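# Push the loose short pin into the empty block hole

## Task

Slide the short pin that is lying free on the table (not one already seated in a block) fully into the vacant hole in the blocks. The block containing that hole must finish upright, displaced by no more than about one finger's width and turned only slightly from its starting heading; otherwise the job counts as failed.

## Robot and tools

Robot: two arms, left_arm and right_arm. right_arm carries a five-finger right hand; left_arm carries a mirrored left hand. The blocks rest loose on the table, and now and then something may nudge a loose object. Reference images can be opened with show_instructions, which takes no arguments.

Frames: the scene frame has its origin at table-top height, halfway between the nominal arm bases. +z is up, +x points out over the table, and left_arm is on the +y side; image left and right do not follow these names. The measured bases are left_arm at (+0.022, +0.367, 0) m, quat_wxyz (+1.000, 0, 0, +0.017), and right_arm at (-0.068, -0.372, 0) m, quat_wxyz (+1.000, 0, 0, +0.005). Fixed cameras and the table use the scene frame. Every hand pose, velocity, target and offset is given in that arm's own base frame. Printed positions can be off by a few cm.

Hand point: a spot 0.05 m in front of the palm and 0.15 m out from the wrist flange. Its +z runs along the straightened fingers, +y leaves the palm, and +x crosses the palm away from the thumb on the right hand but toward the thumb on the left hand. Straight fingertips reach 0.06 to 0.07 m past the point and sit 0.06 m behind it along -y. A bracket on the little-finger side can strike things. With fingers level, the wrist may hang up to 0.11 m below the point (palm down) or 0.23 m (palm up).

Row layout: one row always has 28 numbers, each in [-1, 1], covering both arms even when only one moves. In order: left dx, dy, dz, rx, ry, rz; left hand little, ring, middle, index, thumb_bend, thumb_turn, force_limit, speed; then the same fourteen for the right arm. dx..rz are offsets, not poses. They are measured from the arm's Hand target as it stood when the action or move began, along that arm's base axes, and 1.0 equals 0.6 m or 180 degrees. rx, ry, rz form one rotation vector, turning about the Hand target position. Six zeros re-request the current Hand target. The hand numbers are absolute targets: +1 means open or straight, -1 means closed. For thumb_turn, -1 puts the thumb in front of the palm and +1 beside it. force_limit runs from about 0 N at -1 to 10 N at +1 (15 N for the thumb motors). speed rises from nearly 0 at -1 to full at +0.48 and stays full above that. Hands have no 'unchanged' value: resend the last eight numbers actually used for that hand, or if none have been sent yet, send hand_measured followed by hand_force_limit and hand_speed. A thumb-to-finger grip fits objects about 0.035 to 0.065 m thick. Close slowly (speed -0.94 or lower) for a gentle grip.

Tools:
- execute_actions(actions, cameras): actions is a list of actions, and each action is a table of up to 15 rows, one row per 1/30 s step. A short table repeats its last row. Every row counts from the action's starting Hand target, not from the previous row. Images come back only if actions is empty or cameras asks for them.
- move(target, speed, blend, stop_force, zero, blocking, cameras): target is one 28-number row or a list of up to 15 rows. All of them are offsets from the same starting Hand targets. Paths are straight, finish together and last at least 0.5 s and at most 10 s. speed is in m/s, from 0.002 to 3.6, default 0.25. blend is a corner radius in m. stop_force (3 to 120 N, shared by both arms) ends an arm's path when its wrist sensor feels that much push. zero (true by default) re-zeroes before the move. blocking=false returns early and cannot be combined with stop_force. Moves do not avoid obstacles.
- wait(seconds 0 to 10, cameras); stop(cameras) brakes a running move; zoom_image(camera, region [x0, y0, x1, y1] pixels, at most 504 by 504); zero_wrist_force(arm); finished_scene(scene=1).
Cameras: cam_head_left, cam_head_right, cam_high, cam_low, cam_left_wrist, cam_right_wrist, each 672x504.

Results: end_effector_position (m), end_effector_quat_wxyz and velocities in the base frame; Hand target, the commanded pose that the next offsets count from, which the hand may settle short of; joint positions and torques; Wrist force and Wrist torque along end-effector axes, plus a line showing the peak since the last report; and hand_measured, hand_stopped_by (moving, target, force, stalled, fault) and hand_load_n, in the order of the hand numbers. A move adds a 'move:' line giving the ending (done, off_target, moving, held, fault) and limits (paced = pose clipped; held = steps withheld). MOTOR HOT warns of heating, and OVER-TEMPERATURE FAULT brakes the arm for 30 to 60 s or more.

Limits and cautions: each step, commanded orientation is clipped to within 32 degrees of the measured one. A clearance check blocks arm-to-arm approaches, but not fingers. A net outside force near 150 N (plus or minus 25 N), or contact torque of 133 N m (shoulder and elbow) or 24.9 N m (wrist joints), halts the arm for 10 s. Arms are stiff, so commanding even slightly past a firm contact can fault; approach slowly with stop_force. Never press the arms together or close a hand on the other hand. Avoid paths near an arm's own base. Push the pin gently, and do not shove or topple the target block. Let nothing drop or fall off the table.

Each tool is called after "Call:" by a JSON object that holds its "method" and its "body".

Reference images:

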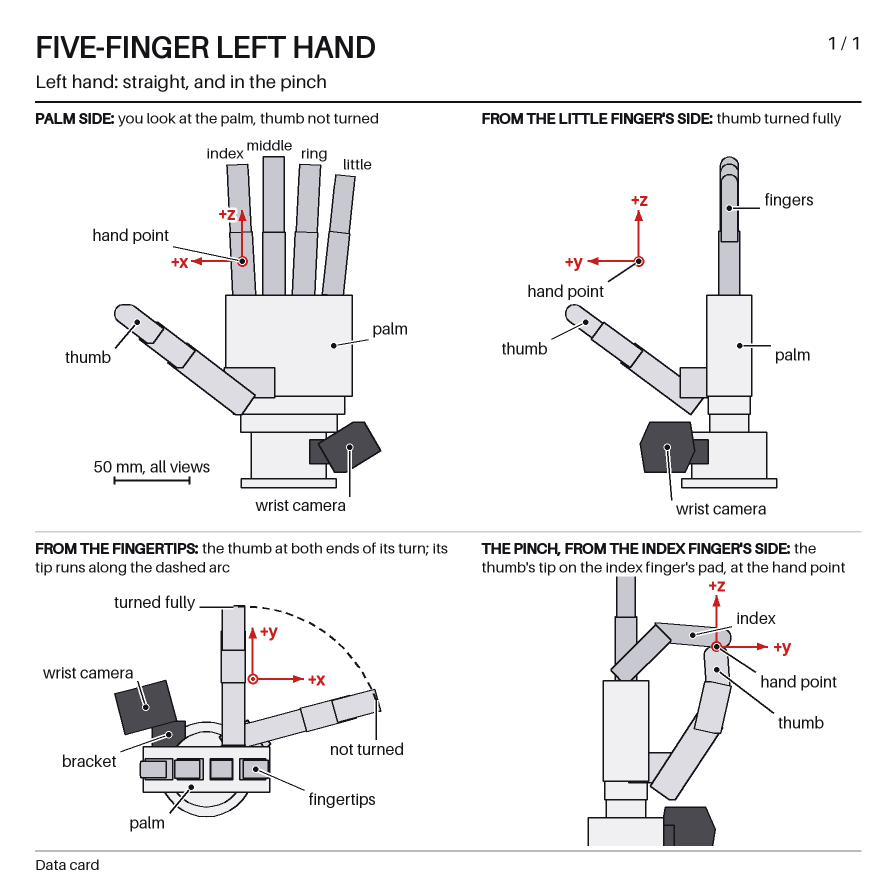

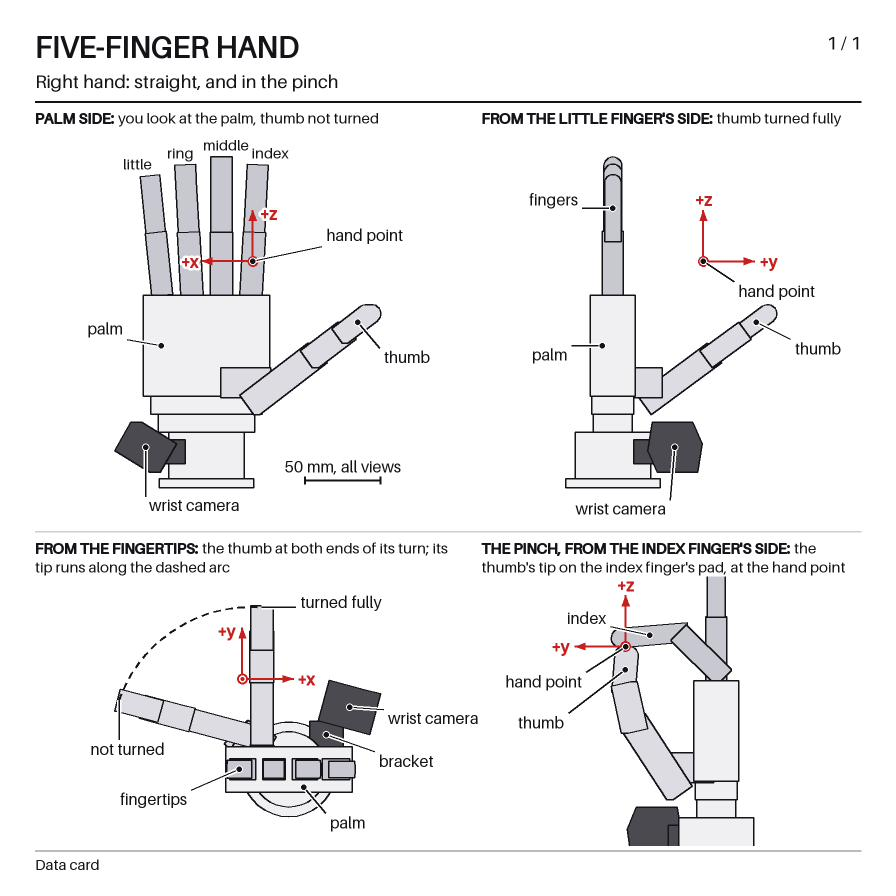

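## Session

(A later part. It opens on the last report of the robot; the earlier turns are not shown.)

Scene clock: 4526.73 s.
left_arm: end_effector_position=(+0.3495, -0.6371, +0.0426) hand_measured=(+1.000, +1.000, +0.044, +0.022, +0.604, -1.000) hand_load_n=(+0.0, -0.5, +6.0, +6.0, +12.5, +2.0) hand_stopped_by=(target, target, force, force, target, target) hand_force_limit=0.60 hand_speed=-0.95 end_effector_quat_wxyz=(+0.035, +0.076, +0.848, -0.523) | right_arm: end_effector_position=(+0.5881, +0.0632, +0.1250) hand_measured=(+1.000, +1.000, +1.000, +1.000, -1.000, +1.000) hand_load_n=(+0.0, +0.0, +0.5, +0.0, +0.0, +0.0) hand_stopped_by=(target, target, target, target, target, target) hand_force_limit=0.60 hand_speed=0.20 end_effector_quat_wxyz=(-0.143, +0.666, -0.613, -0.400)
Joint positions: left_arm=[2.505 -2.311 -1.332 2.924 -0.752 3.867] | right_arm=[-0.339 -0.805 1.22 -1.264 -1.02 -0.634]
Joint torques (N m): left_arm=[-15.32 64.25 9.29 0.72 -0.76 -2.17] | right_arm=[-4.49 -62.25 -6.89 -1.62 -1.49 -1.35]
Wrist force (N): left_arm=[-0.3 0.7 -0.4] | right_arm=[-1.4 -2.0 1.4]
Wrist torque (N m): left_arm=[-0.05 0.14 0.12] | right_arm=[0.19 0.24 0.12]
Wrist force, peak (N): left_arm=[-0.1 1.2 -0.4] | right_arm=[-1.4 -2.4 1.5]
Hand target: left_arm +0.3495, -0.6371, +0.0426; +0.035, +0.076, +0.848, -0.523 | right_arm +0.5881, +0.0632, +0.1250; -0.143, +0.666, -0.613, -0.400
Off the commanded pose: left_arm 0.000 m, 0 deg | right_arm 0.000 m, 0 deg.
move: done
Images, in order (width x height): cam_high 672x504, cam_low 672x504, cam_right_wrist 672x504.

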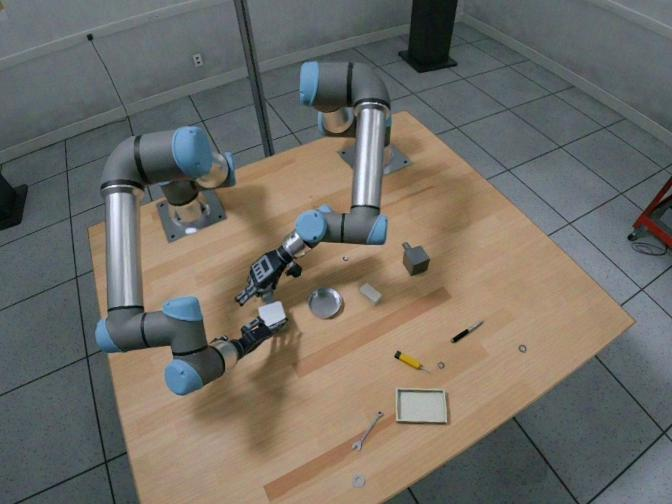

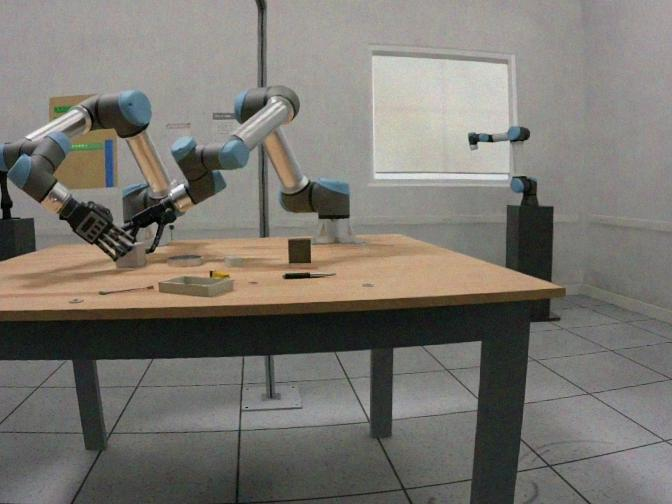

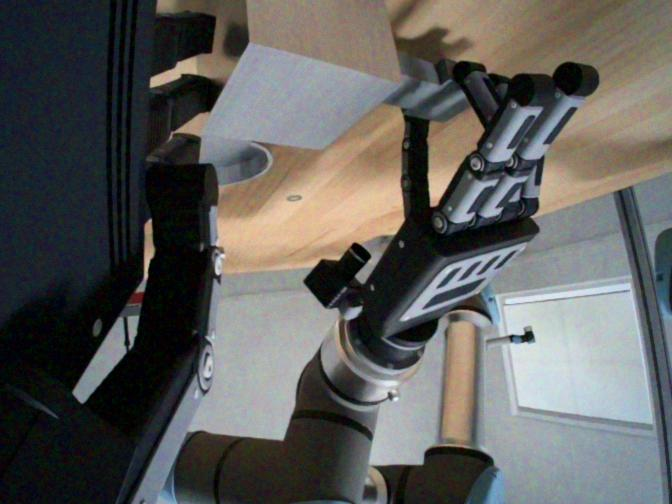

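Call:
{"method": "wait", "body": {"seconds": 0.1, "cameras": ["cam_left_wrist","cam_head_left","cam_head_right","cam_low"]}}

Call:
{"method": "zoom_image", "body": {"camera": "cam_left_wrist", "region": [0, 0, 360, 300]}}

Call:
{"method": "zoom_image", "body": {"camera": "cam_low", "region": [90, 210, 190, 280]}}

Scene clock: 4544.60 s.
left_arm: end_effector_position=(+0.3495, -0.6371, +0.0426) hand_measured=(+1.000, +1.000, +0.044, +0.022, +0.604, -1.000) hand_load_n=(+0.0, +0.0, +6.0, +5.5, +13.0, +2.0) hand_stopped_by=(target, target, force, force, target, target) hand_force_limit=0.60 hand_speed=-0.95 end_effector_quat_wxyz=(+0.035, +0.076, +0.848, -0.523) | right_arm: end_effector_position=(+0.5881, +0.0632, +0.1250) hand_measured=(+1.000, +1.000, +1.000, +1.000, -1.000, +1.000) hand_load_n=(+0.0, +0.0, +0.0, +0.0, +0.0, +0.0) hand_stopped_by=(target, target, target, target, target, target) hand_force_limit=0.60 hand_speed=0.20 end_effector_quat_wxyz=(-0.143, +0.666, -0.613, -0.400)
Joint positions: left_arm=[2.505 -2.311 -1.332 2.924 -0.752 3.867] | right_arm=[-0.339 -0.805 1.22 -1.264 -1.02 -0.634]
Joint torques (N m): left_arm=[-14.64 64.03 7.59 0.9 -0.9 -2.38] | right_arm=[-5.15 -63.34 -6.23 -1.52 -1.34 -1.41]
Wrist force (N): left_arm=[-0.1 0.8 -0.2] | right_arm=[-1.5 -2.3 1.2]
Wrist torque (N m): left_arm=[-0.03 0.13 0.11] | right_arm=[0.17 0.26 0.11]
Wrist force, peak (N): left_arm=[-0.2 1.0 -0.4] | right_arm=[-1.7 -2.3 1.4]
Hand target: left_arm +0.3495, -0.6371, +0.0426; +0.035, +0.076, +0.848, -0.523 | right_arm +0.5881, +0.0632, +0.1250; -0.143, +0.666, -0.613, -0.400
Off the commanded pose: left_arm 0.000 m, 0 deg | right_arm 0.000 m, 0 deg.
wait: 0.10 s; at rest from the start
Images, in order (width x height): cam_head_left 672x504, cam_head_right 672x504, cam_low 672x504, cam_left_wrist 672x504.

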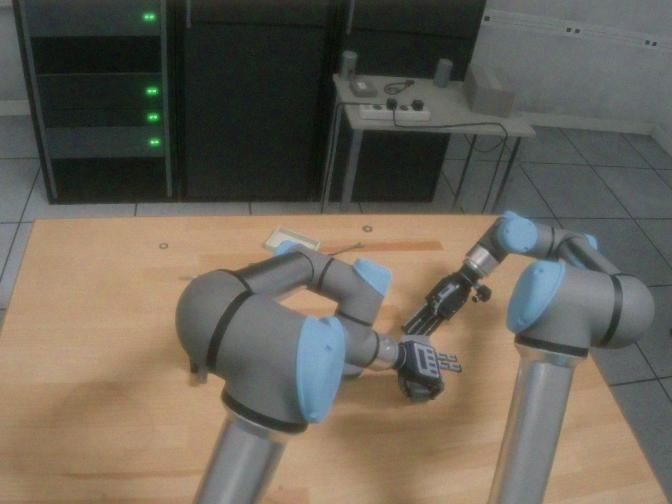

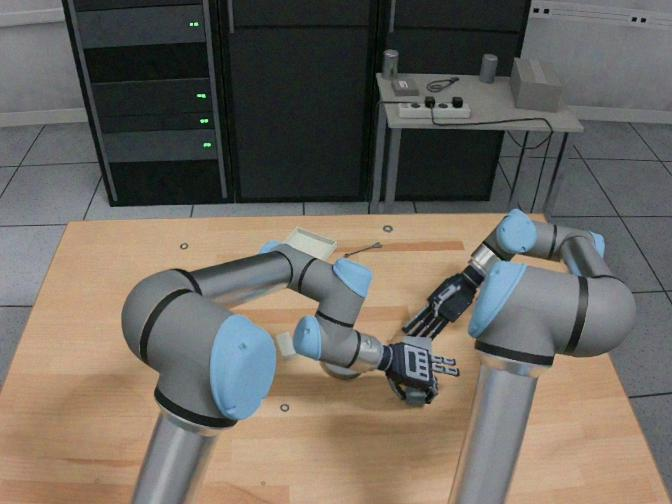

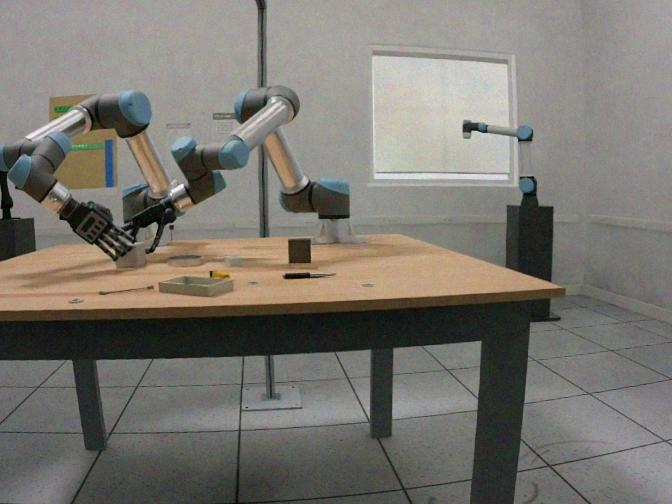

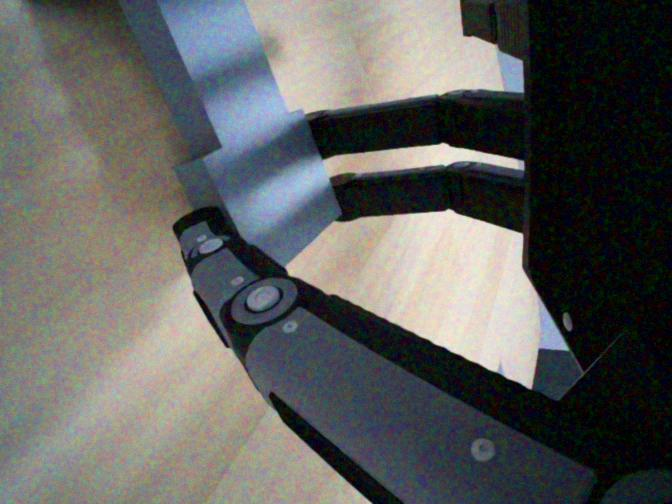

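Scaled by 1.400 from the camera's 672x504 image, which has a finer 960x720 frame.

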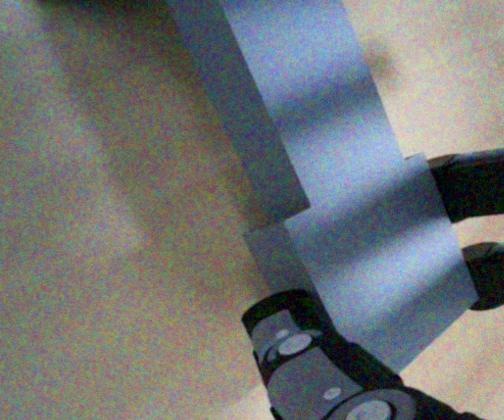

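Scaled by 5.040.

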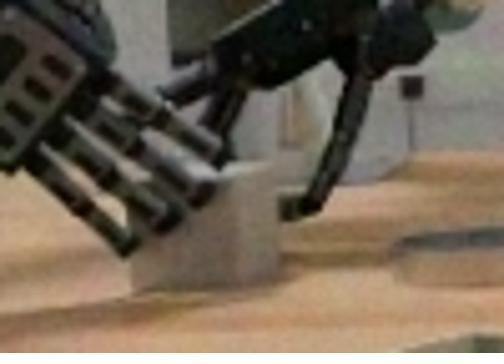

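Call:
{"method": "move", "body": {"target": [-0.0009,-0.0066,0,0,0,0,1,1,-0.3,-0.35,0.6,-1,0.6,-0.95,0,0,0,0,0,0,1,1,1,1,-1,1,0.6,0.2], "speed": 0.01, "stop_force": 3, "cameras": []}}

Scene clock: 4567.33 s.
left_arm: end_effector_position=(+0.3489, -0.6410, +0.0426) hand_measured=(+1.000, +1.000, +0.044, +0.022, +0.604, -1.000) hand_load_n=(+0.0, +0.0, +6.0, +6.0, +13.0, +1.5) hand_stopped_by=(target, target, force, force, target, target) hand_force_limit=0.60 hand_speed=-0.95 end_effector_quat_wxyz=(+0.035, +0.076, +0.848, -0.523) | right_arm: end_effector_position=(+0.5881, +0.0632, +0.1250) hand_measured=(+1.000, +1.000, +1.000, +1.000, -1.000, +1.000) hand_load_n=(+0.0, +0.0, +1.0, +0.0, +0.0, +0.0) hand_stopped_by=(target, target, target, target, target, target) hand_force_limit=0.60 hand_speed=0.20 end_effector_quat_wxyz=(-0.143, +0.666, -0.613, -0.400)
Joint positions: left_arm=[2.499 -2.316 -1.322 2.924 -0.756 3.861] | right_arm=[-0.339 -0.805 1.22 -1.264 -1.02 -0.634]
Joint torques (N m): left_arm=[-15.52 36.5 28.11 -2.38 -0.34 -2.25] | right_arm=[-5.5 -62.35 -6.31 -1.56 -1.32 -1.35]
Wrist force (N): left_arm=[0.1 0.9 -0.4] | right_arm=[-1.6 -2.2 1.3]
Wrist torque (N m): left_arm=[-0.01 0.09 0.12] | right_arm=[0.17 0.26 0.10]
Wrist force, peak (N): left_arm=[0.1 1.1 -0.4] | right_arm=[-1.7 -2.2 1.4]
Hand target: left_arm +0.3489, -0.6410, +0.0426; +0.035, +0.076, +0.848, -0.523 | right_arm +0.5881, +0.0632, +0.1250; -0.143, +0.666, -0.613, -0.400
Off the commanded pose: left_arm 0.000 m, 0 deg | right_arm 0.000 m, 0 deg.
move: done
No camera images: "cameras" was empty.

Call:
{"method": "move", "body": {"target": [0.0149,-0.0021,0,0,0,0,1,1,-0.3,-0.35,0.6,-1,0.6,-0.95,0,0,0,0,0,0,1,1,1,1,-1,1,0.6,0.2], "speed": 0.01, "stop_force": 3, "cameras": []}}

Scene clock: 4574.43 s.
left_arm: end_effector_position=(+0.3579, -0.6423, +0.0426) hand_measured=(+1.000, +1.000, +0.044, +0.022, +0.604, -1.000) hand_load_n=(+0.0, +0.0, +6.0, +6.0, +13.0, +1.5) hand_stopped_by=(target, target, force, force, target, target) hand_force_limit=0.60 hand_speed=-0.95 end_effector_quat_wxyz=(+0.035, +0.076, +0.848, -0.523) | right_arm: end_effector_position=(+0.5881, +0.0632, +0.1250) hand_measured=(+1.000, +1.000, +1.000, +1.000, -1.000, +1.000) hand_load_n=(+0.0, +0.0, +0.5, +0.0, +0.0, +0.0) hand_stopped_by=(target, target, target, target, target, target) hand_force_limit=0.60 hand_speed=0.20 end_effector_quat_wxyz=(-0.143, +0.666, -0.613, -0.400)
Joint positions: left_arm=[2.506 -2.332 -1.293 2.906 -0.751 3.868] | right_arm=[-0.339 -0.805 1.22 -1.264 -1.02 -0.634]
Joint torques (N m): left_arm=[13.17 36.85 29.8 -2.43 2.37 2.03] | right_arm=[-5.79 -62.91 -6.61 -1.55 -1.16 -1.18]
Wrist force (N): left_arm=[0.2 0.8 -0.2] | right_arm=[-1.5 -2.0 1.3]
Wrist torque (N m): left_arm=[-0.04 0.07 0.05] | right_arm=[0.20 0.26 0.11]
Wrist force, peak (N): left_arm=[-0.2 1.2 -0.2] | right_arm=[-1.7 -2.2 1.5]
Hand target: left_arm +0.3579, -0.6423, +0.0426; +0.035, +0.076, +0.848, -0.523 | right_arm +0.5881, +0.0632, +0.1250; -0.143, +0.666, -0.613, -0.400
Off the commanded pose: left_arm 0.000 m, 0 deg | right_arm 0.000 m, 0 deg.
move: done
No camera images: "cameras" was empty.

Call:
{"method": "move", "body": {"target": [0.0165,-0.0023,0,0,0,0,1,1,-0.3,-0.35,0.6,-1,0.6,-0.95,0,0,0,0,0,0,1,1,1,1,-1,1,0.6,0.2], "speed": 0.01, "stop_force": 3, "cameras": ["cam_right_wrist","cam_high"]}}

Call:
{"method": "zoom_image", "body": {"camera": "cam_right_wrist", "region": [360, 30, 500, 150]}}

Call:
{"method": "zoom_image", "body": {"camera": "cam_high", "region": [245, 275, 305, 335]}}

Scene clock: 4587.87 s.
left_arm: end_effector_position=(+0.3678, -0.6437, +0.0426) hand_measured=(+1.000, +1.000, +0.044, +0.022, +0.604, -1.000) hand_load_n=(+0.0, +0.0, +5.5, +5.5, +13.0, +2.0) hand_stopped_by=(target, target, force, force, target, target) hand_force_limit=0.60 hand_speed=-0.95 end_effector_quat_wxyz=(+0.035, +0.076, +0.848, -0.523) | right_arm: end_effector_position=(+0.5881, +0.0632, +0.1250) hand_measured=(+1.000, +1.000, +1.000, +1.000, -1.000, +1.000) hand_load_n=(+0.0, +0.0, +0.5, +0.0, +0.0, +0.0) hand_stopped_by=(target, target, target, target, target, target) hand_force_limit=0.60 hand_speed=0.20 end_effector_quat_wxyz=(-0.143, +0.666, -0.613, -0.400)
Joint positions: left_arm=[2.515 -2.351 -1.261 2.886 -0.745 3.876] | right_arm=[-0.339 -0.805 1.22 -1.264 -1.02 -0.634]
Joint torques (N m): left_arm=[12.82 37.02 30.3 -2.58 2.19 2] | right_arm=[-5.31 -62.09 -6.99 -1.57 -1.04 -1.25]
Wrist force (N): left_arm=[0.2 0.8 -0.2] | right_arm=[-1.5 -2.1 1.4]
Wrist torque (N m): left_arm=[-0.04 0.07 0.06] | right_arm=[0.19 0.25 0.12]
Wrist force, peak (N): left_arm=[0.0 1.1 -0.4] | right_arm=[-1.7 -2.3 1.4]
Hand target: left_arm +0.3678, -0.6437, +0.0426; +0.035, +0.076, +0.848, -0.523 | right_arm +0.5881, +0.0632, +0.1250; -0.143, +0.666, -0.613, -0.400
Off the commanded pose: left_arm 0.000 m, 0 deg | right_arm 0.000 m, 0 deg.
move: done
Images, in order (width x height): cam_high 672x504, cam_right_wrist 672x504.

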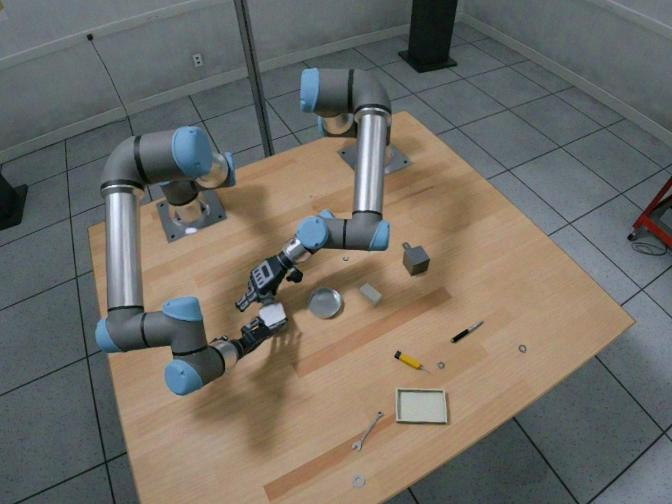

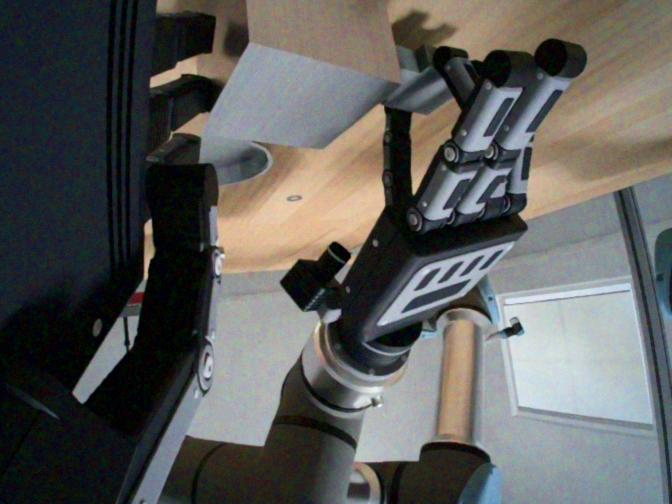

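Scaled by 3.600 from the camera's 672x504 image, which has a finer 960x720 frame.

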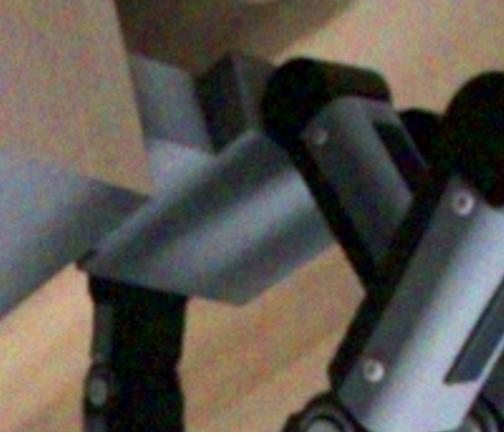

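Scaled by 8.400.

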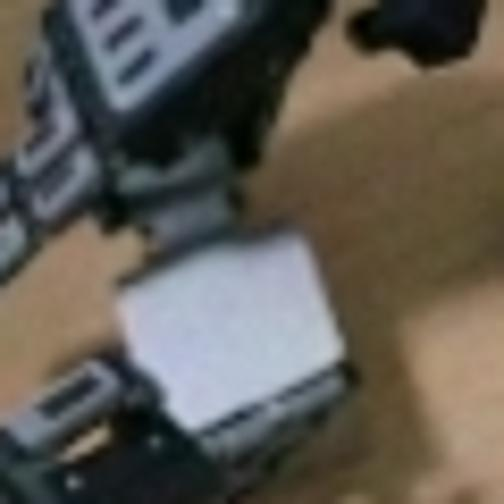

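Call:
{"method": "move", "body": {"target": [-0.0008,-0.0058,0,0,0,0,1,1,-0.3,-0.35,0.6,-1,0.6,-0.95,0,0,0,0,0,0,1,1,1,1,-1,1,0.6,0.2], "speed": 0.008, "stop_force": 3, "cameras": []}}

Scene clock: 4596.57 s.
left_arm: end_effector_position=(+0.3673, -0.6471, +0.0426) hand_measured=(+1.000, +1.000, +0.044, +0.022, +0.604, -1.000) hand_load_n=(+0.0, +0.0, +4.5, +6.0, +13.0, +4.0) hand_stopped_by=(target, target, force, force, target, target) hand_force_limit=0.60 hand_speed=-0.95 end_effector_quat_wxyz=(+0.035, +0.076, +0.848, -0.523) | right_arm: end_effector_position=(+0.5881, +0.0632, +0.1250) hand_measured=(+1.000, +1.000, +1.000, +1.000, -1.000, +1.000) hand_load_n=(+0.0, +0.0, +0.0, +0.0, +0.0, +0.0) hand_stopped_by=(target, target, target, target, target, target) hand_force_limit=0.60 hand_speed=0.20 end_effector_quat_wxyz=(-0.143, +0.666, -0.613, -0.400)
Joint positions: left_arm=[2.509 -2.355 -1.252 2.885 -0.749 3.871] | right_arm=[-0.339 -0.805 1.22 -1.264 -1.02 -0.634]
Joint torques (N m): left_arm=[-16.92 37.82 28.76 -2.07 -0.17 -2.26] | right_arm=[-5.47 -61.2 -8.42 -1.62 -0.98 -1.15]
Wrist force (N): left_arm=[0.1 2.1 -1.5] | right_arm=[-1.4 0.7 1.4]
Wrist torque (N m): left_arm=[-0.06 -0.02 0.06] | right_arm=[0.10 0.23 0.17]
Wrist force, peak (N): left_arm=[0.2 2.1 -1.9] | right_arm=[-1.7 -2.2 1.5]
Hand target: left_arm +0.3673, -0.6471, +0.0426; +0.035, +0.076, +0.848, -0.523 | right_arm +0.5881, +0.0632, +0.1250; -0.143, +0.666, -0.613, -0.400
Off the commanded pose: left_arm 0.000 m, 0 deg | right_arm 0.000 m, 0 deg.
move: done
No camera images: "cameras" was empty.

Call:
{"method": "move", "body": {"target": "[0.0008,0.0056,0,0,0,0,1,1,-0.3,-0.35,0.6,-1,0.6,-0.95,0,0,0,0,0,0,1,1,1,1,-1,1,0.6,0.2],[0.0015,0.0105,0,0,0,0,1,1,-0.3,-0.35,0.6,-1,0.6,-0.95,0,0,0,0,0,0,1,1,1,1,-1,1,0.6,0.2]", "speed": 0.008, "stop_force": 3, "cameras": []}}


Call:
{"method": "move", "body": {"target": [0.0007,0.0047,0,0,0,0,1,1,-0.3,-0.35,0.6,-1,0.6,-0.95,0,0,0,0,0,0,1,1,1,1,-1,1,0.6,0.2], "speed": 0.008, "stop_force": 3, "cameras": []}}

Call:
{"method": "move", "body": {"target": [0.0005,0.0033,0,0,0,0,1,1,-0.3,-0.35,0.6,-1,0.6,-0.95,0,0,0,0,0,0,1,1,1,1,-1,1,0.6,0.2], "speed": 0.008, "stop_force": 3, "cameras": []}}

Call:
{"method": "move", "body": {"target": [0.0005,0.0033,0,0,0,0,1,1,-0.3,-0.35,0.6,-1,0.6,-0.95,0,0,0,0,0,0,1,1,1,1,-1,1,0.6,0.2], "speed": 0.008, "stop_force": 3, "cameras": []}}

Scene clock: 4611.23 s.
left_arm: end_effector_position=(+0.3677, -0.6443, +0.0426) hand_measured=(+1.000, +1.000, +0.044, +0.022, +0.604, -1.000) hand_load_n=(+0.0, +0.0, +6.0, +6.0, +12.5, +2.0) hand_stopped_by=(target, target, force, force, target, target) hand_force_limit=0.60 hand_speed=-0.95 end_effector_quat_wxyz=(+0.035, +0.076, +0.848, -0.523) | right_arm: end_effector_position=(+0.5881, +0.0632, +0.1250) hand_measured=(+1.000, +1.000, +1.000, +1.000, -1.000, +1.000) hand_load_n=(+0.0, +0.0, +0.0, +0.0, +0.0, +0.0) hand_stopped_by=(target, target, target, target, target, target) hand_force_limit=0.60 hand_speed=0.20 end_effector_quat_wxyz=(-0.143, +0.666, -0.613, -0.400)
Joint positions: left_arm=[2.514 -2.352 -1.259 2.885 -0.745 3.875] | right_arm=[-0.339 -0.805 1.22 -1.264 -1.02 -0.634]
Joint torques (N m): left_arm=[13.42 66.07 7.72 0.73 2.43 2.02] | right_arm=[-2.03 -54.7 -12.37 -1.45 -0.8 -1]
Wrist force (N): left_arm=[0.3 0.8 -0.1] | right_arm=[-1.6 0.7 1.4]
Wrist torque (N m): left_arm=[-0.05 0.06 0.06] | right_arm=[0.11 0.25 0.16]
Wrist force, peak (N): left_arm=[0.0 2.0 -2.0] | right_arm=[-1.7 0.9 1.7]
Hand target: left_arm +0.3677, -0.6443, +0.0426; +0.035, +0.076, +0.848, -0.523 | right_arm +0.5881, +0.0632, +0.1250; -0.143, +0.666, -0.613, -0.400
Off the commanded pose: left_arm 0.000 m, 0 deg | right_arm 0.000 m, 0 deg.
move: done
No camera images: "cameras" was empty.

Scene clock: 4612.57 s.
left_arm: end_effector_position=(+0.3680, -0.6423, +0.0426) hand_measured=(+1.000, +1.000, +0.044, +0.022, +0.604, -1.000) hand_load_n=(+0.0, -0.5, +6.0, +5.5, +12.5, +1.5) hand_stopped_by=(target, target, force, force, target, target) hand_force_limit=0.60 hand_speed=-0.95 end_effector_quat_wxyz=(+0.035, +0.076, +0.848, -0.523) | right_arm: end_effector_position=(+0.5881, +0.0632, +0.1250) hand_measured=(+1.000, +1.000, +1.000, +1.000, -1.000, +1.000) hand_load_n=(+0.0, +0.0, +0.0, +0.0, +0.0, +0.0) hand_stopped_by=(target, target, target, target, target, target) hand_force_limit=0.60 hand_speed=0.20 end_effector_quat_wxyz=(-0.143, +0.666, -0.613, -0.400)
Joint positions: left_arm=[2.517 -2.349 -1.264 2.886 -0.743 3.878] | right_arm=[-0.339 -0.805 1.22 -1.264 -1.02 -0.634]
Joint torques (N m): left_arm=[12.97 66.22 8.1 0.6 2.03 2.14] | right_arm=[-2.23 -53.87 -13.97 -1.64 -0.81 -1.18]
Wrist force (N): left_arm=[0.2 0.6 0.0] | right_arm=[-1.5 0.8 1.3]
Wrist torque (N m): left_arm=[-0.05 0.09 0.06] | right_arm=[0.12 0.24 0.17]
Wrist force, peak (N): left_arm=[0.0 1.0 -0.3] | right_arm=[-1.7 0.7 1.5]
Hand target: left_arm +0.3680, -0.6423, +0.0426; +0.035, +0.076, +0.848, -0.523 | right_arm +0.5881, +0.0632, +0.1250; -0.143, +0.666, -0.613, -0.400
Off the commanded pose: left_arm 0.000 m, 0 deg | right_arm 0.000 m, 0 deg.
move: done
No camera images: "cameras" was empty.

Scene clock: 4613.90 s.
left_arm: end_effector_position=(+0.3683, -0.6404, +0.0426) hand_measured=(+1.000, +1.000, +0.044, +0.022, +0.604, -1.000) hand_load_n=(+0.0, +0.0, +8.5, +5.0, +12.0, -3.0) hand_stopped_by=(target, target, force, force, target, target) hand_force_limit=0.60 hand_speed=-0.95 end_effector_quat_wxyz=(+0.035, +0.076, +0.848, -0.523) | right_arm: end_effector_position=(+0.5881, +0.0632, +0.1250) hand_measured=(+1.000, +1.000, +1.000, +1.000, -1.000, +1.000) hand_load_n=(+0.0, +0.0, +0.0, +0.0, +0.0, +0.0) hand_stopped_by=(target, target, target, target, target, target) hand_force_limit=0.60 hand_speed=0.20 end_effector_quat_wxyz=(-0.143, +0.666, -0.613, -0.400)
Joint positions: left_arm=[2.52 -2.347 -1.269 2.886 -0.741 3.881] | right_arm=[-0.339 -0.805 1.22 -1.264 -1.02 -0.634]
Joint torques (N m): left_arm=[15.51 65.8 6.9 0.46 1.62 1.88] | right_arm=[-0.81 -51.64 -14.41 -1.65 -0.77 -1.12]
Wrist force (N): left_arm=[0.9 -0.9 2.2] | right_arm=[-2.2 -1.0 1.2]
Wrist torque (N m): left_arm=[0.00 0.30 0.16] | right_arm=[0.15 0.22 0.09]
Wrist force, peak (N): left_arm=[1.0 -1.0 2.5] | right_arm=[-2.4 -0.8 1.4]
Hand target: left_arm +0.3683, -0.6404, +0.0426; +0.035, +0.076, +0.848, -0.523 | right_arm +0.5881, +0.0632, +0.1250; -0.143, +0.666, -0.613, -0.400
Off the commanded pose: left_arm 0.000 m, 0 deg | right_arm 0.000 m, 0 deg.
move: done
No camera images: "cameras" was empty.

Call:
{"method": "move", "body": {"target": [-0.0008,-0.0057,0,0,0,0,1,1,-0.3,-0.35,0.6,-1,0.6,-0.95,0,0,0,0,0,0,1,1,1,1,-1,1,0.6,0.2], "speed": 0.008, "cameras": []}}

Call:
{"method": "move", "body": {"target": [0,0,0.0067,0,0,0,1,1,-0.3,-0.35,0.6,-1,0.6,-0.95,0,0,0,0,0,0,1,1,1,1,-1,1,0.6,0.2], "speed": 0.008, "stop_force": 3, "cameras": []}}

Scene clock: 4623.03 s.
left_arm: end_effector_position=(+0.3679, -0.6436, +0.0426) hand_measured=(+1.000, +1.000, +0.044, +0.022, +0.604, -1.000) hand_load_n=(-0.5, +0.0, +6.0, +5.5, +13.0, +1.5) hand_stopped_by=(target, target, force, force, target, target) hand_force_limit=0.60 hand_speed=-0.95 end_effector_quat_wxyz=(+0.035, +0.076, +0.848, -0.523) end_effector_velocity=(-0.002, -0.002, +0.000) end_effector_angular_velocity=(+0.000, +0.000, -0.003) | right_arm: end_effector_position=(+0.5881, +0.0632, +0.1250) hand_measured=(+1.000, +1.000, +1.000, +1.000, -1.000, +1.000) hand_load_n=(+0.0, +0.0, +0.5, +0.5, +0.0, +0.0) hand_stopped_by=(target, target, target, target, target, target) hand_force_limit=0.60 hand_speed=0.20 end_effector_quat_wxyz=(-0.143, +0.666, -0.613, -0.400)
Joint positions: left_arm=[2.515 -2.351 -1.261 2.885 -0.745 3.876] | right_arm=[-0.339 -0.805 1.22 -1.264 -1.02 -0.634]
Joint velocities: left_arm=[-0.005 -0.002 0.003 0 -0.002 -0.001] | right_arm=[within noise]
Joint torques (N m): left_arm=[-16.34 37.92 28.05 -2.5 -0.58 -2.23] | right_arm=[1.22 -47.58 -17.98 -1.44 -0.67 -1.03]
Wrist force (N): left_arm=[0.2 0.9 -0.1] | right_arm=[-2.2 -0.8 1.2]
Wrist torque (N m): left_arm=[-0.03 0.09 0.13] | right_arm=[0.18 0.22 0.10]
Wrist force, peak (N): left_arm=[1.5 -0.9 2.4] | right_arm=[-2.5 -0.9 1.3]
Hand target: left_arm +0.3678, -0.6438, +0.0426; +0.035, +0.076, +0.848, -0.523 | right_arm +0.5881, +0.0632, +0.1250; -0.143, +0.666, -0.613, -0.400
Off the commanded pose: left_arm 0.000 m, 0 deg | right_arm 0.000 m, 0 deg.
move: done
No camera images: "cameras" was empty.

Scene clock: 4624.50 s.
left_arm: end_effector_position=(+0.3678, -0.6438, +0.0467) hand_measured=(+1.000, +1.000, +0.044, +0.022, +0.604, -1.000) hand_load_n=(+0.0, +0.0, +6.0, +5.5, +13.0, +1.5) hand_stopped_by=(target, target, force, force, target, target) hand_force_limit=0.60 hand_speed=-0.95 end_effector_quat_wxyz=(+0.035, +0.076, +0.848, -0.523) | right_arm: end_effector_position=(+0.5881, +0.0632, +0.1250) hand_measured=(+1.000, +1.000, +1.000, +1.000, -1.000, +1.000) hand_load_n=(+0.0, +0.0, +0.5, +0.0, +0.0, +0.0) hand_stopped_by=(target, target, target, target, target, target) hand_force_limit=0.60 hand_speed=0.20 end_effector_quat_wxyz=(-0.143, +0.666, -0.613, -0.400)
Joint positions: left_arm=[2.514 -2.346 -1.257 2.878 -0.745 3.876] | right_arm=[-0.339 -0.805 1.22 -1.264 -1.02 -0.634]
Joint torques (N m): left_arm=[-15.91 65.62 29.29 -2.51 -0.46 -1.18] | right_arm=[2.3 -47.74 -20.73 -1.39 -0.56 -1.05]
Wrist force (N): left_arm=[0.1 1.1 -0.2] | right_arm=[-2.0 -1.0 1.3]
Wrist torque (N m): left_arm=[0.00 0.09 0.12] | right_arm=[0.14 0.18 0.11]
Wrist force, peak (N): left_arm=[0.1 1.1 -0.2] | right_arm=[-2.4 -0.9 1.4]
Hand target: left_arm +0.3678, -0.6438, +0.0467; +0.035, +0.076, +0.848, -0.523 | right_arm +0.5881, +0.0632, +0.1250; -0.143, +0.666, -0.613, -0.400
Off the commanded pose: left_arm 0.000 m, 0 deg | right_arm 0.000 m, 0 deg.
move: done
No camera images: "cameras" was empty.

Call:
{"method": "move", "body": {"target": [0,0,0.0083,0,0,0,1,1,-0.3,-0.35,0.6,-1,0.6,-0.95,0,0,0,0,0,0,1,1,1,1,-1,1,0.6,0.2], "speed": 0.008, "stop_force": 3, "cameras": []}}

Scene clock: 4630.60 s.
left_arm: end_effector_position=(+0.3678, -0.6438, +0.0516) hand_measured=(+1.000, +1.000, +0.044, +0.022, +0.604, -1.000) hand_load_n=(+0.0, +0.0, +6.0, +5.5, +13.0, +2.5) hand_stopped_by=(target, target, force, force, target, target) hand_force_limit=0.60 hand_speed=-0.95 end_effector_quat_wxyz=(+0.035, +0.076, +0.848, -0.523) | right_arm: end_effector_position=(+0.5881, +0.0632, +0.1250) hand_measured=(+1.000, +1.000, +1.000, +1.000, -1.000, +1.000) hand_load_n=(+0.0, +0.0, +0.5, +0.0, +0.0, +0.0) hand_stopped_by=(target, target, target, target, target, target) hand_force_limit=0.60 hand_speed=0.20 end_effector_quat_wxyz=(-0.143, +0.666, -0.613, -0.400)
Joint positions: left_arm=[2.514 -2.341 -1.253 2.868 -0.745 3.876] | right_arm=[-0.339 -0.805 1.22 -1.264 -1.02 -0.634]
Joint torques (N m): left_arm=[-14.76 67.83 29.84 -2.22 0.16 0.06] | right_arm=[4.56 -47.68 -24.63 -1.49 -0.39 -0.83]
Wrist force (N): left_arm=[0.4 2.1 0.0] | right_arm=[-2.2 -0.9 1.4]
Wrist torque (N m): left_arm=[-0.04 0.18 0.02] | right_arm=[0.16 0.21 0.10]
Wrist force, peak (N): left_arm=[0.9 2.6 0.4] | right_arm=[-2.4 -0.9 1.4]
Hand target: left_arm +0.3678, -0.6438, +0.0516; +0.035, +0.076, +0.848, -0.523 | right_arm +0.5881, +0.0632, +0.1250; -0.143, +0.666, -0.613, -0.400
Off the commanded pose: left_arm 0.000 m, 0 deg | right_arm 0.000 m, 0 deg.
move: done
No camera images: "cameras" was empty.

Call:
{"method": "move", "body": {"target": [0,0,-0.015,0,0,0,1,1,-0.3,-0.35,0.6,-1,0.6,-0.95,0,0,0,0,0,0,1,1,1,1,-1,1,0.6,0.2], "speed": 0.02, "cameras": []}}

Call:
{"method": "move", "body": {"target": [0,0,-0.0067,0,0,0,1,1,-0.3,-0.35,0.6,-1,0.6,-0.95,0,0,0,0,0,0,1,1,1,1,-1,1,0.6,0.2], "speed": 0.008, "stop_force": 3, "cameras": []}}

Scene clock: 4638.80 s.
left_arm: end_effector_position=(+0.3678, -0.6438, +0.0429) hand_measured=(+1.000, +1.000, +0.044, +0.022, +0.604, -1.000) hand_load_n=(+0.0, +0.0, +5.5, +6.0, +13.0, +2.0) hand_stopped_by=(target, target, force, force, target, target) hand_force_limit=0.60 hand_speed=-0.95 end_effector_quat_wxyz=(+0.035, +0.076, +0.848, -0.523) | right_arm: end_effector_position=(+0.5881, +0.0632, +0.1250) hand_measured=(+1.000, +1.000, +1.000, +1.000, -1.000, +1.000) hand_load_n=(+0.0, +0.0, +0.0, +0.0, +0.0, +0.0) hand_stopped_by=(target, target, target, target, target, target) hand_force_limit=0.60 hand_speed=0.20 end_effector_quat_wxyz=(-0.143, +0.666, -0.613, -0.400)
Joint positions: left_arm=[2.514 -2.351 -1.26 2.885 -0.745 3.876] | right_arm=[-0.339 -0.805 1.22 -1.264 -1.02 -0.634]
Joint torques (N m): left_arm=[-6.73 36.79 7.95 0.71 0.87 1.27] | right_arm=[5.07 -47.78 -27.83 -1.29 -0.2 -0.92]
Wrist force (N): left_arm=[0.2 0.3 -0.3] | right_arm=[-2.2 -0.9 1.2]
Wrist torque (N m): left_arm=[-0.05 0.08 0.17] | right_arm=[0.15 0.22 0.10]
Wrist force, peak (N): left_arm=[0.8 2.4 0.4] | right_arm=[-2.4 -1.2 1.4]
Hand target: left_arm +0.3678, -0.6438, +0.0426; +0.035, +0.076, +0.848, -0.523 | right_arm +0.5881, +0.0632, +0.1250; -0.143, +0.666, -0.613, -0.400
Off the commanded pose: left_arm 0.000 m, 0 deg | right_arm 0.000 m, 0 deg.
move: done
No camera images: "cameras" was empty.

Scene clock: 4640.27 s.
left_arm: end_effector_position=(+0.3678, -0.6438, +0.0386) hand_measured=(+1.000, +1.000, +0.044, +0.022, +0.604, -1.000) hand_load_n=(+0.0, +0.0, +5.5, +6.5, +12.0, +1.0) hand_stopped_by=(target, target, force, force, target, target) hand_force_limit=0.60 hand_speed=-0.95 end_effector_quat_wxyz=(+0.035, +0.076, +0.848, -0.523) | right_arm: end_effector_position=(+0.5881, +0.0632, +0.1250) hand_measured=(+1.000, +1.000, +1.000, +1.000, -1.000, +1.000) hand_load_n=(+0.0, +0.0, +0.0, +0.0, +0.0, +0.0) hand_stopped_by=(target, target, target, target, target, target) hand_force_limit=0.60 hand_speed=0.20 end_effector_quat_wxyz=(-0.143, +0.666, -0.613, -0.400)
Joint positions: left_arm=[2.514 -2.355 -1.263 2.893 -0.745 3.876] | right_arm=[-0.339 -0.805 1.22 -1.264 -1.02 -0.634]
Joint torques (N m): left_arm=[-5.11 35.34 7.42 0.64 0.36 -2] | right_arm=[5.04 -48.12 -29.65 -1.27 -0.14 -0.83]
Wrist force (N): left_arm=[0.7 -1.5 -0.6] | right_arm=[-2.2 -0.9 1.2]
Wrist torque (N m): left_arm=[-0.14 0.06 0.24] | right_arm=[0.16 0.21 0.10]
Wrist force, peak (N): left_arm=[0.6 -1.8 -0.8] | right_arm=[-2.5 -1.1 1.3]
Hand target: left_arm +0.3678, -0.6438, +0.0386; +0.035, +0.076, +0.848, -0.523 | right_arm +0.5881, +0.0632, +0.1250; -0.143, +0.666, -0.613, -0.400
Off the commanded pose: left_arm 0.000 m, 0 deg | right_arm 0.000 m, 0 deg.
move: done
No camera images: "cameras" was empty.

Call:
{"method": "move", "body": {"target": [0,0,0.0112,0,0,0,1,1,-0.3,-0.35,0.6,-1,0.6,-0.95,0,0,0,0,0,0,1,1,1,1,-1,1,0.6,0.2], "speed": 0.02, "cameras": []}}

Call:
{"method": "move", "body": {"target": [0.0495,-0.0069,0,0,0,0,1,1,-0.3,-0.35,0.6,-1,0.6,-0.95,0,0,0,0,0,0,1,1,1,1,-1,1,0.6,0.2], "speed": 0.01, "stop_force": 3, "cameras": ["cam_right_wrist","cam_high"]}}

Call:
{"method": "zoom_image", "body": {"camera": "cam_right_wrist", "region": [340, 10, 480, 130]}}

Call:
{"method": "zoom_image", "body": {"camera": "cam_high", "region": [245, 275, 305, 335]}}

Scene clock: 4653.57 s.
left_arm: end_effector_position=(+0.3678, -0.6438, +0.0451) hand_measured=(+1.000, +1.000, +0.044, +0.022, +0.604, -1.000) hand_load_n=(+0.0, -0.5, +5.0, +6.0, +12.5, +1.0) hand_stopped_by=(target, target, force, force, target, target) hand_force_limit=0.60 hand_speed=-0.95 end_effector_quat_wxyz=(+0.035, +0.076, +0.848, -0.523) | right_arm: end_effector_position=(+0.5881, +0.0632, +0.1250) hand_measured=(+1.000, +1.000, +1.000, +1.000, -1.000, +1.000) hand_load_n=(+0.0, +0.0, +0.5, +0.0, +0.0, +0.0) hand_stopped_by=(target, target, target, target, target, target) hand_force_limit=0.60 hand_speed=0.20 end_effector_quat_wxyz=(-0.143, +0.666, -0.613, -0.400)
Joint positions: left_arm=[2.514 -2.348 -1.258 2.881 -0.745 3.876] | right_arm=[-0.339 -0.805 1.22 -1.264 -1.02 -0.634]
Joint torques (N m): left_arm=[0.79 65.5 28.74 -2.48 -0.49 -1.89] | right_arm=[5.53 -47.23 -30.94 -1.28 -0.06 -0.81]
Wrist force (N): left_arm=[0.1 0.8 -0.2] | right_arm=[-2.3 -1.1 1.3]
Wrist torque (N m): left_arm=[-0.04 0.08 0.13] | right_arm=[0.13 0.24 0.09]
Wrist force, peak (N): left_arm=[0.7 -1.5 -1.0] | right_arm=[-2.5 -1.1 1.4]
Hand target: left_arm +0.3678, -0.6438, +0.0453; +0.035, +0.076, +0.848, -0.523 | right_arm +0.5881, +0.0632, +0.1250; -0.143, +0.666, -0.613, -0.400
Off the commanded pose: left_arm 0.000 m, 0 deg | right_arm 0.000 m, 0 deg.
move: done
No camera images: "cameras" was empty.

Scene clock: 4655.37 s.
left_arm: end_effector_position=(+0.3719, -0.6444, +0.0453) hand_measured=(+1.000, +1.000, +0.044, +0.022, +0.604, -1.000) hand_load_n=(+0.0, +0.0, +5.5, +6.0, +12.5, +1.0) hand_stopped_by=(target, target, force, force, target, target) hand_force_limit=0.60 hand_speed=-0.95 end_effector_quat_wxyz=(+0.035, +0.076, +0.848, -0.523) | right_arm: end_effector_position=(+0.5881, +0.0632, +0.1250) hand_measured=(+1.000, +1.000, +1.000, +1.000, -1.000, +1.000) hand_load_n=(+0.0, +0.5, +0.5, +0.0, +0.0, +0.0) hand_stopped_by=(target, target, target, target, target, target) hand_force_limit=0.60 hand_speed=0.20 end_effector_quat_wxyz=(-0.143, +0.666, -0.613, -0.400)
Joint positions: left_arm=[2.518 -2.356 -1.244 2.872 -0.742 3.879] | right_arm=[-0.339 -0.805 1.22 -1.264 -1.02 -0.634]
Joint torques (N m): left_arm=[-15.74 65.84 8.08 0.59 -0.11 -2.42] | right_arm=[5.3 -47.88 -30.16 -1.16 -0.09 -0.85]
Wrist force (N): left_arm=[0.0 0.7 -0.2] | right_arm=[-2.4 -3.0 1.1]
Wrist torque (N m): left_arm=[-0.06 0.10 0.06] | right_arm=[0.19 0.17 0.05]
Wrist force, peak (N): left_arm=[4.5 -0.8 -0.7] | right_arm=[-2.7 -3.0 0.9]
Hand target: left_arm +0.3719, -0.6444, +0.0453; +0.035, +0.076, +0.848, -0.523 (not the last commanded pose) | right_arm +0.5881, +0.0632, +0.1250; -0.143, +0.666, -0.613, -0.400
Off the commanded pose: left_arm 0.026 m, 0 deg | right_arm 0.000 m, 0 deg.
move: contact (left_arm)
Images, in order (width x height): cam_high 672x504, cam_right_wrist 672x504.

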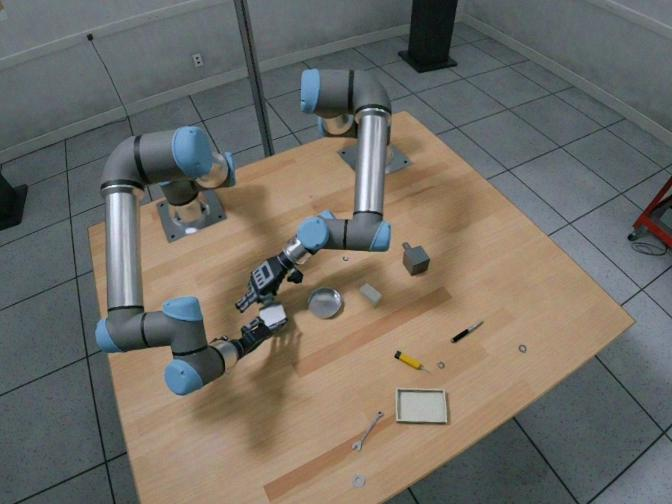

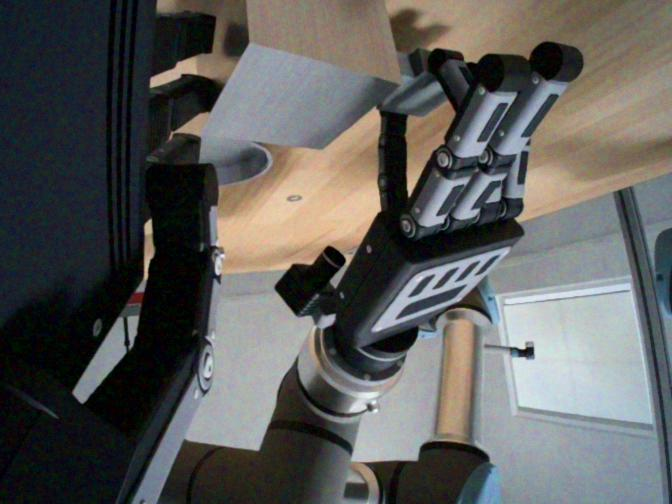

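Scaled by 3.600 from the camera's 672x504 image, which has a finer 960x720 frame.

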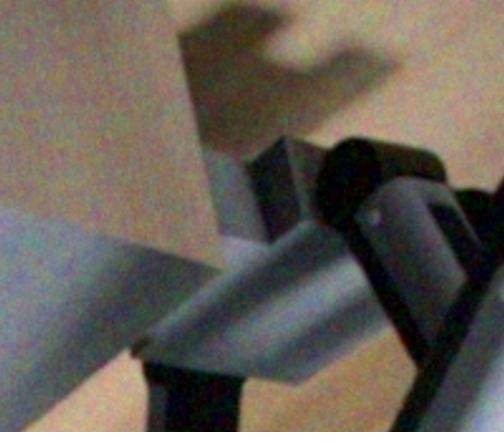

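Scaled by 8.400.

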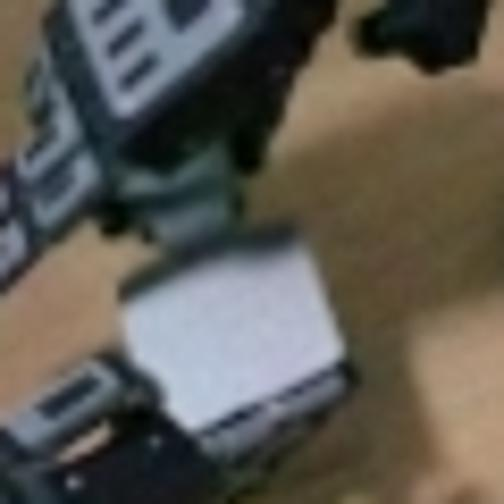

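Call:
{"method": "move", "body": {"target": [0.0165,-0.0023,0,0,0,0,1,1,-0.3,-0.35,0.6,-1,0.6,-0.95,0,0,0,0,0,0,1,1,1,1,-1,1,0.6,0.2], "speed": 0.006, "stop_force": 8, "cameras": ["cam_right_wrist","cam_high","cam_left_wrist"]}}

Call:
{"method": "zoom_image", "body": {"camera": "cam_right_wrist", "region": [340, 10, 480, 130]}}

Call:
{"method": "zoom_image", "body": {"camera": "cam_left_wrist", "region": [0, 0, 360, 300]}}

Scene clock: 4666.03 s.
left_arm: end_effector_position=(+0.3739, -0.6447, +0.0454) hand_measured=(+1.000, +1.000, +0.044, +0.022, +0.604, -1.000) hand_load_n=(+0.0, +0.0, +6.5, +4.5, +12.5, +3.0) hand_stopped_by=(target, target, force, force, target, target) hand_force_limit=0.60 hand_speed=-0.95 end_effector_quat_wxyz=(+0.035, +0.076, +0.848, -0.523) | right_arm: end_effector_position=(+0.5881, +0.0632, +0.1250) hand_measured=(+1.000, +1.000, +1.000, +1.000, -1.000, +1.000) hand_load_n=(+0.0, +0.0, +1.0, +0.0, -0.5, +0.0) hand_stopped_by=(target, target, target, target, target, target) hand_force_limit=0.60 hand_speed=0.20 end_effector_quat_wxyz=(-0.143, +0.666, -0.613, -0.400)
Joint positions: left_arm=[2.519 -2.359 -1.238 2.868 -0.741 3.881] | right_arm=[-0.339 -0.805 1.22 -1.264 -1.02 -0.634]
Joint torques (N m): left_arm=[-12.84 67.48 9.18 1.38 -0.96 -2.11] | right_arm=[3.77 -47.54 -28.41 0.8 0.09 -0.87]
Wrist force (N): left_arm=[3.0 -0.3 -0.5] | right_arm=[-3.1 -6.2 0.7]
Wrist torque (N m): left_arm=[-0.08 0.14 0.07] | right_arm=[0.36 0.12 -0.07]
Wrist force, peak (N): left_arm=[8.1 -1.3 -1.4] | right_arm=[-3.2 -7.4 1.0]
Hand target: left_arm +0.3738, -0.6447, +0.0454; +0.035, +0.076, +0.848, -0.523 (not the last commanded pose) | right_arm +0.5881, +0.0632, +0.1250; -0.143, +0.666, -0.613, -0.400
Off the commanded pose: left_arm 0.008 m, 0 deg | right_arm 0.000 m, 0 deg.
move: contact (left_arm)
Images, in order (width x height): cam_high 672x504, cam_left_wrist 672x504, cam_right_wrist 672x504.

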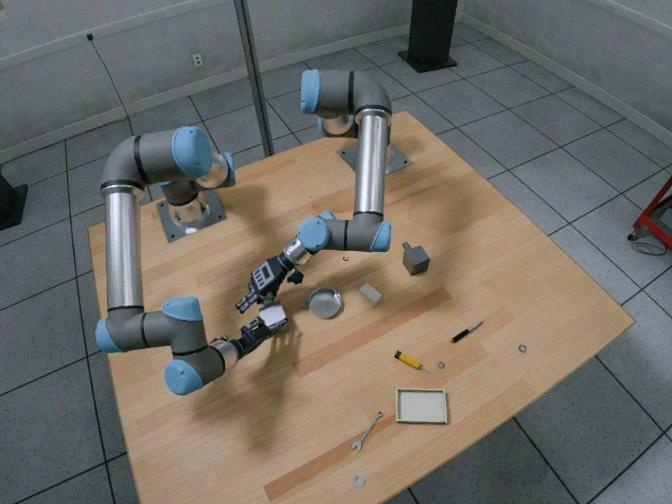

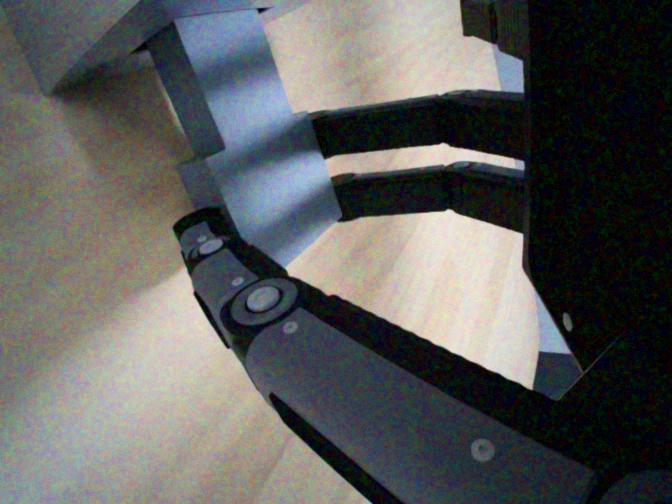

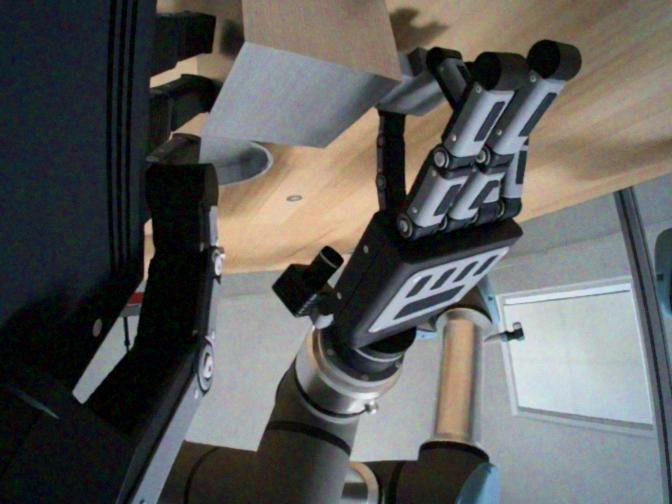

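Scaled by 3.600 from the camera's 672x504 image, which has a finer 960x720 frame.

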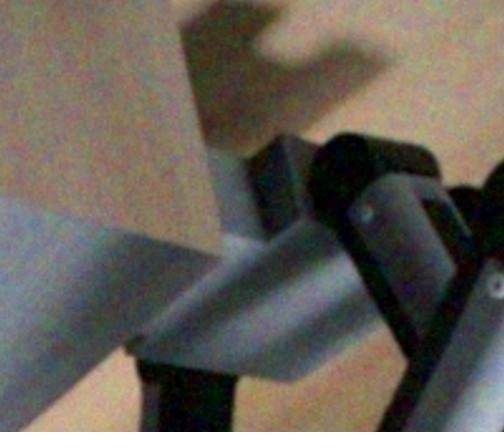

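Scaled by 1.400 from the camera's 672x504 image, which has a finer 960x720 frame.

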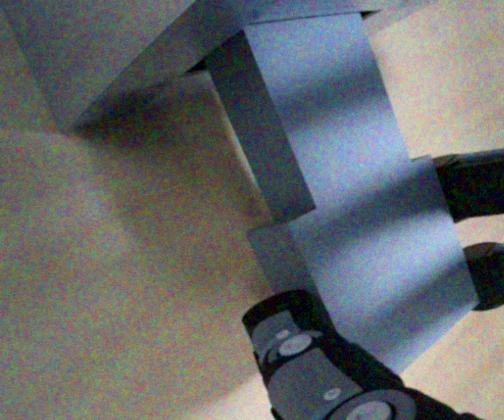

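Call:
{"method": "zoom_image", "body": {"camera": "cam_left_wrist", "region": [110, 0, 310, 160]}}

Scaled by 2.520 from the camera's 672x504 image, which has a finer 960x720 frame.

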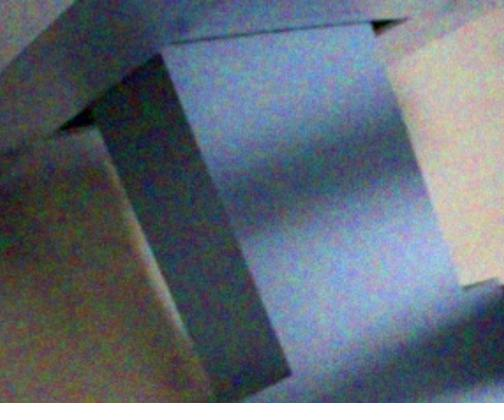

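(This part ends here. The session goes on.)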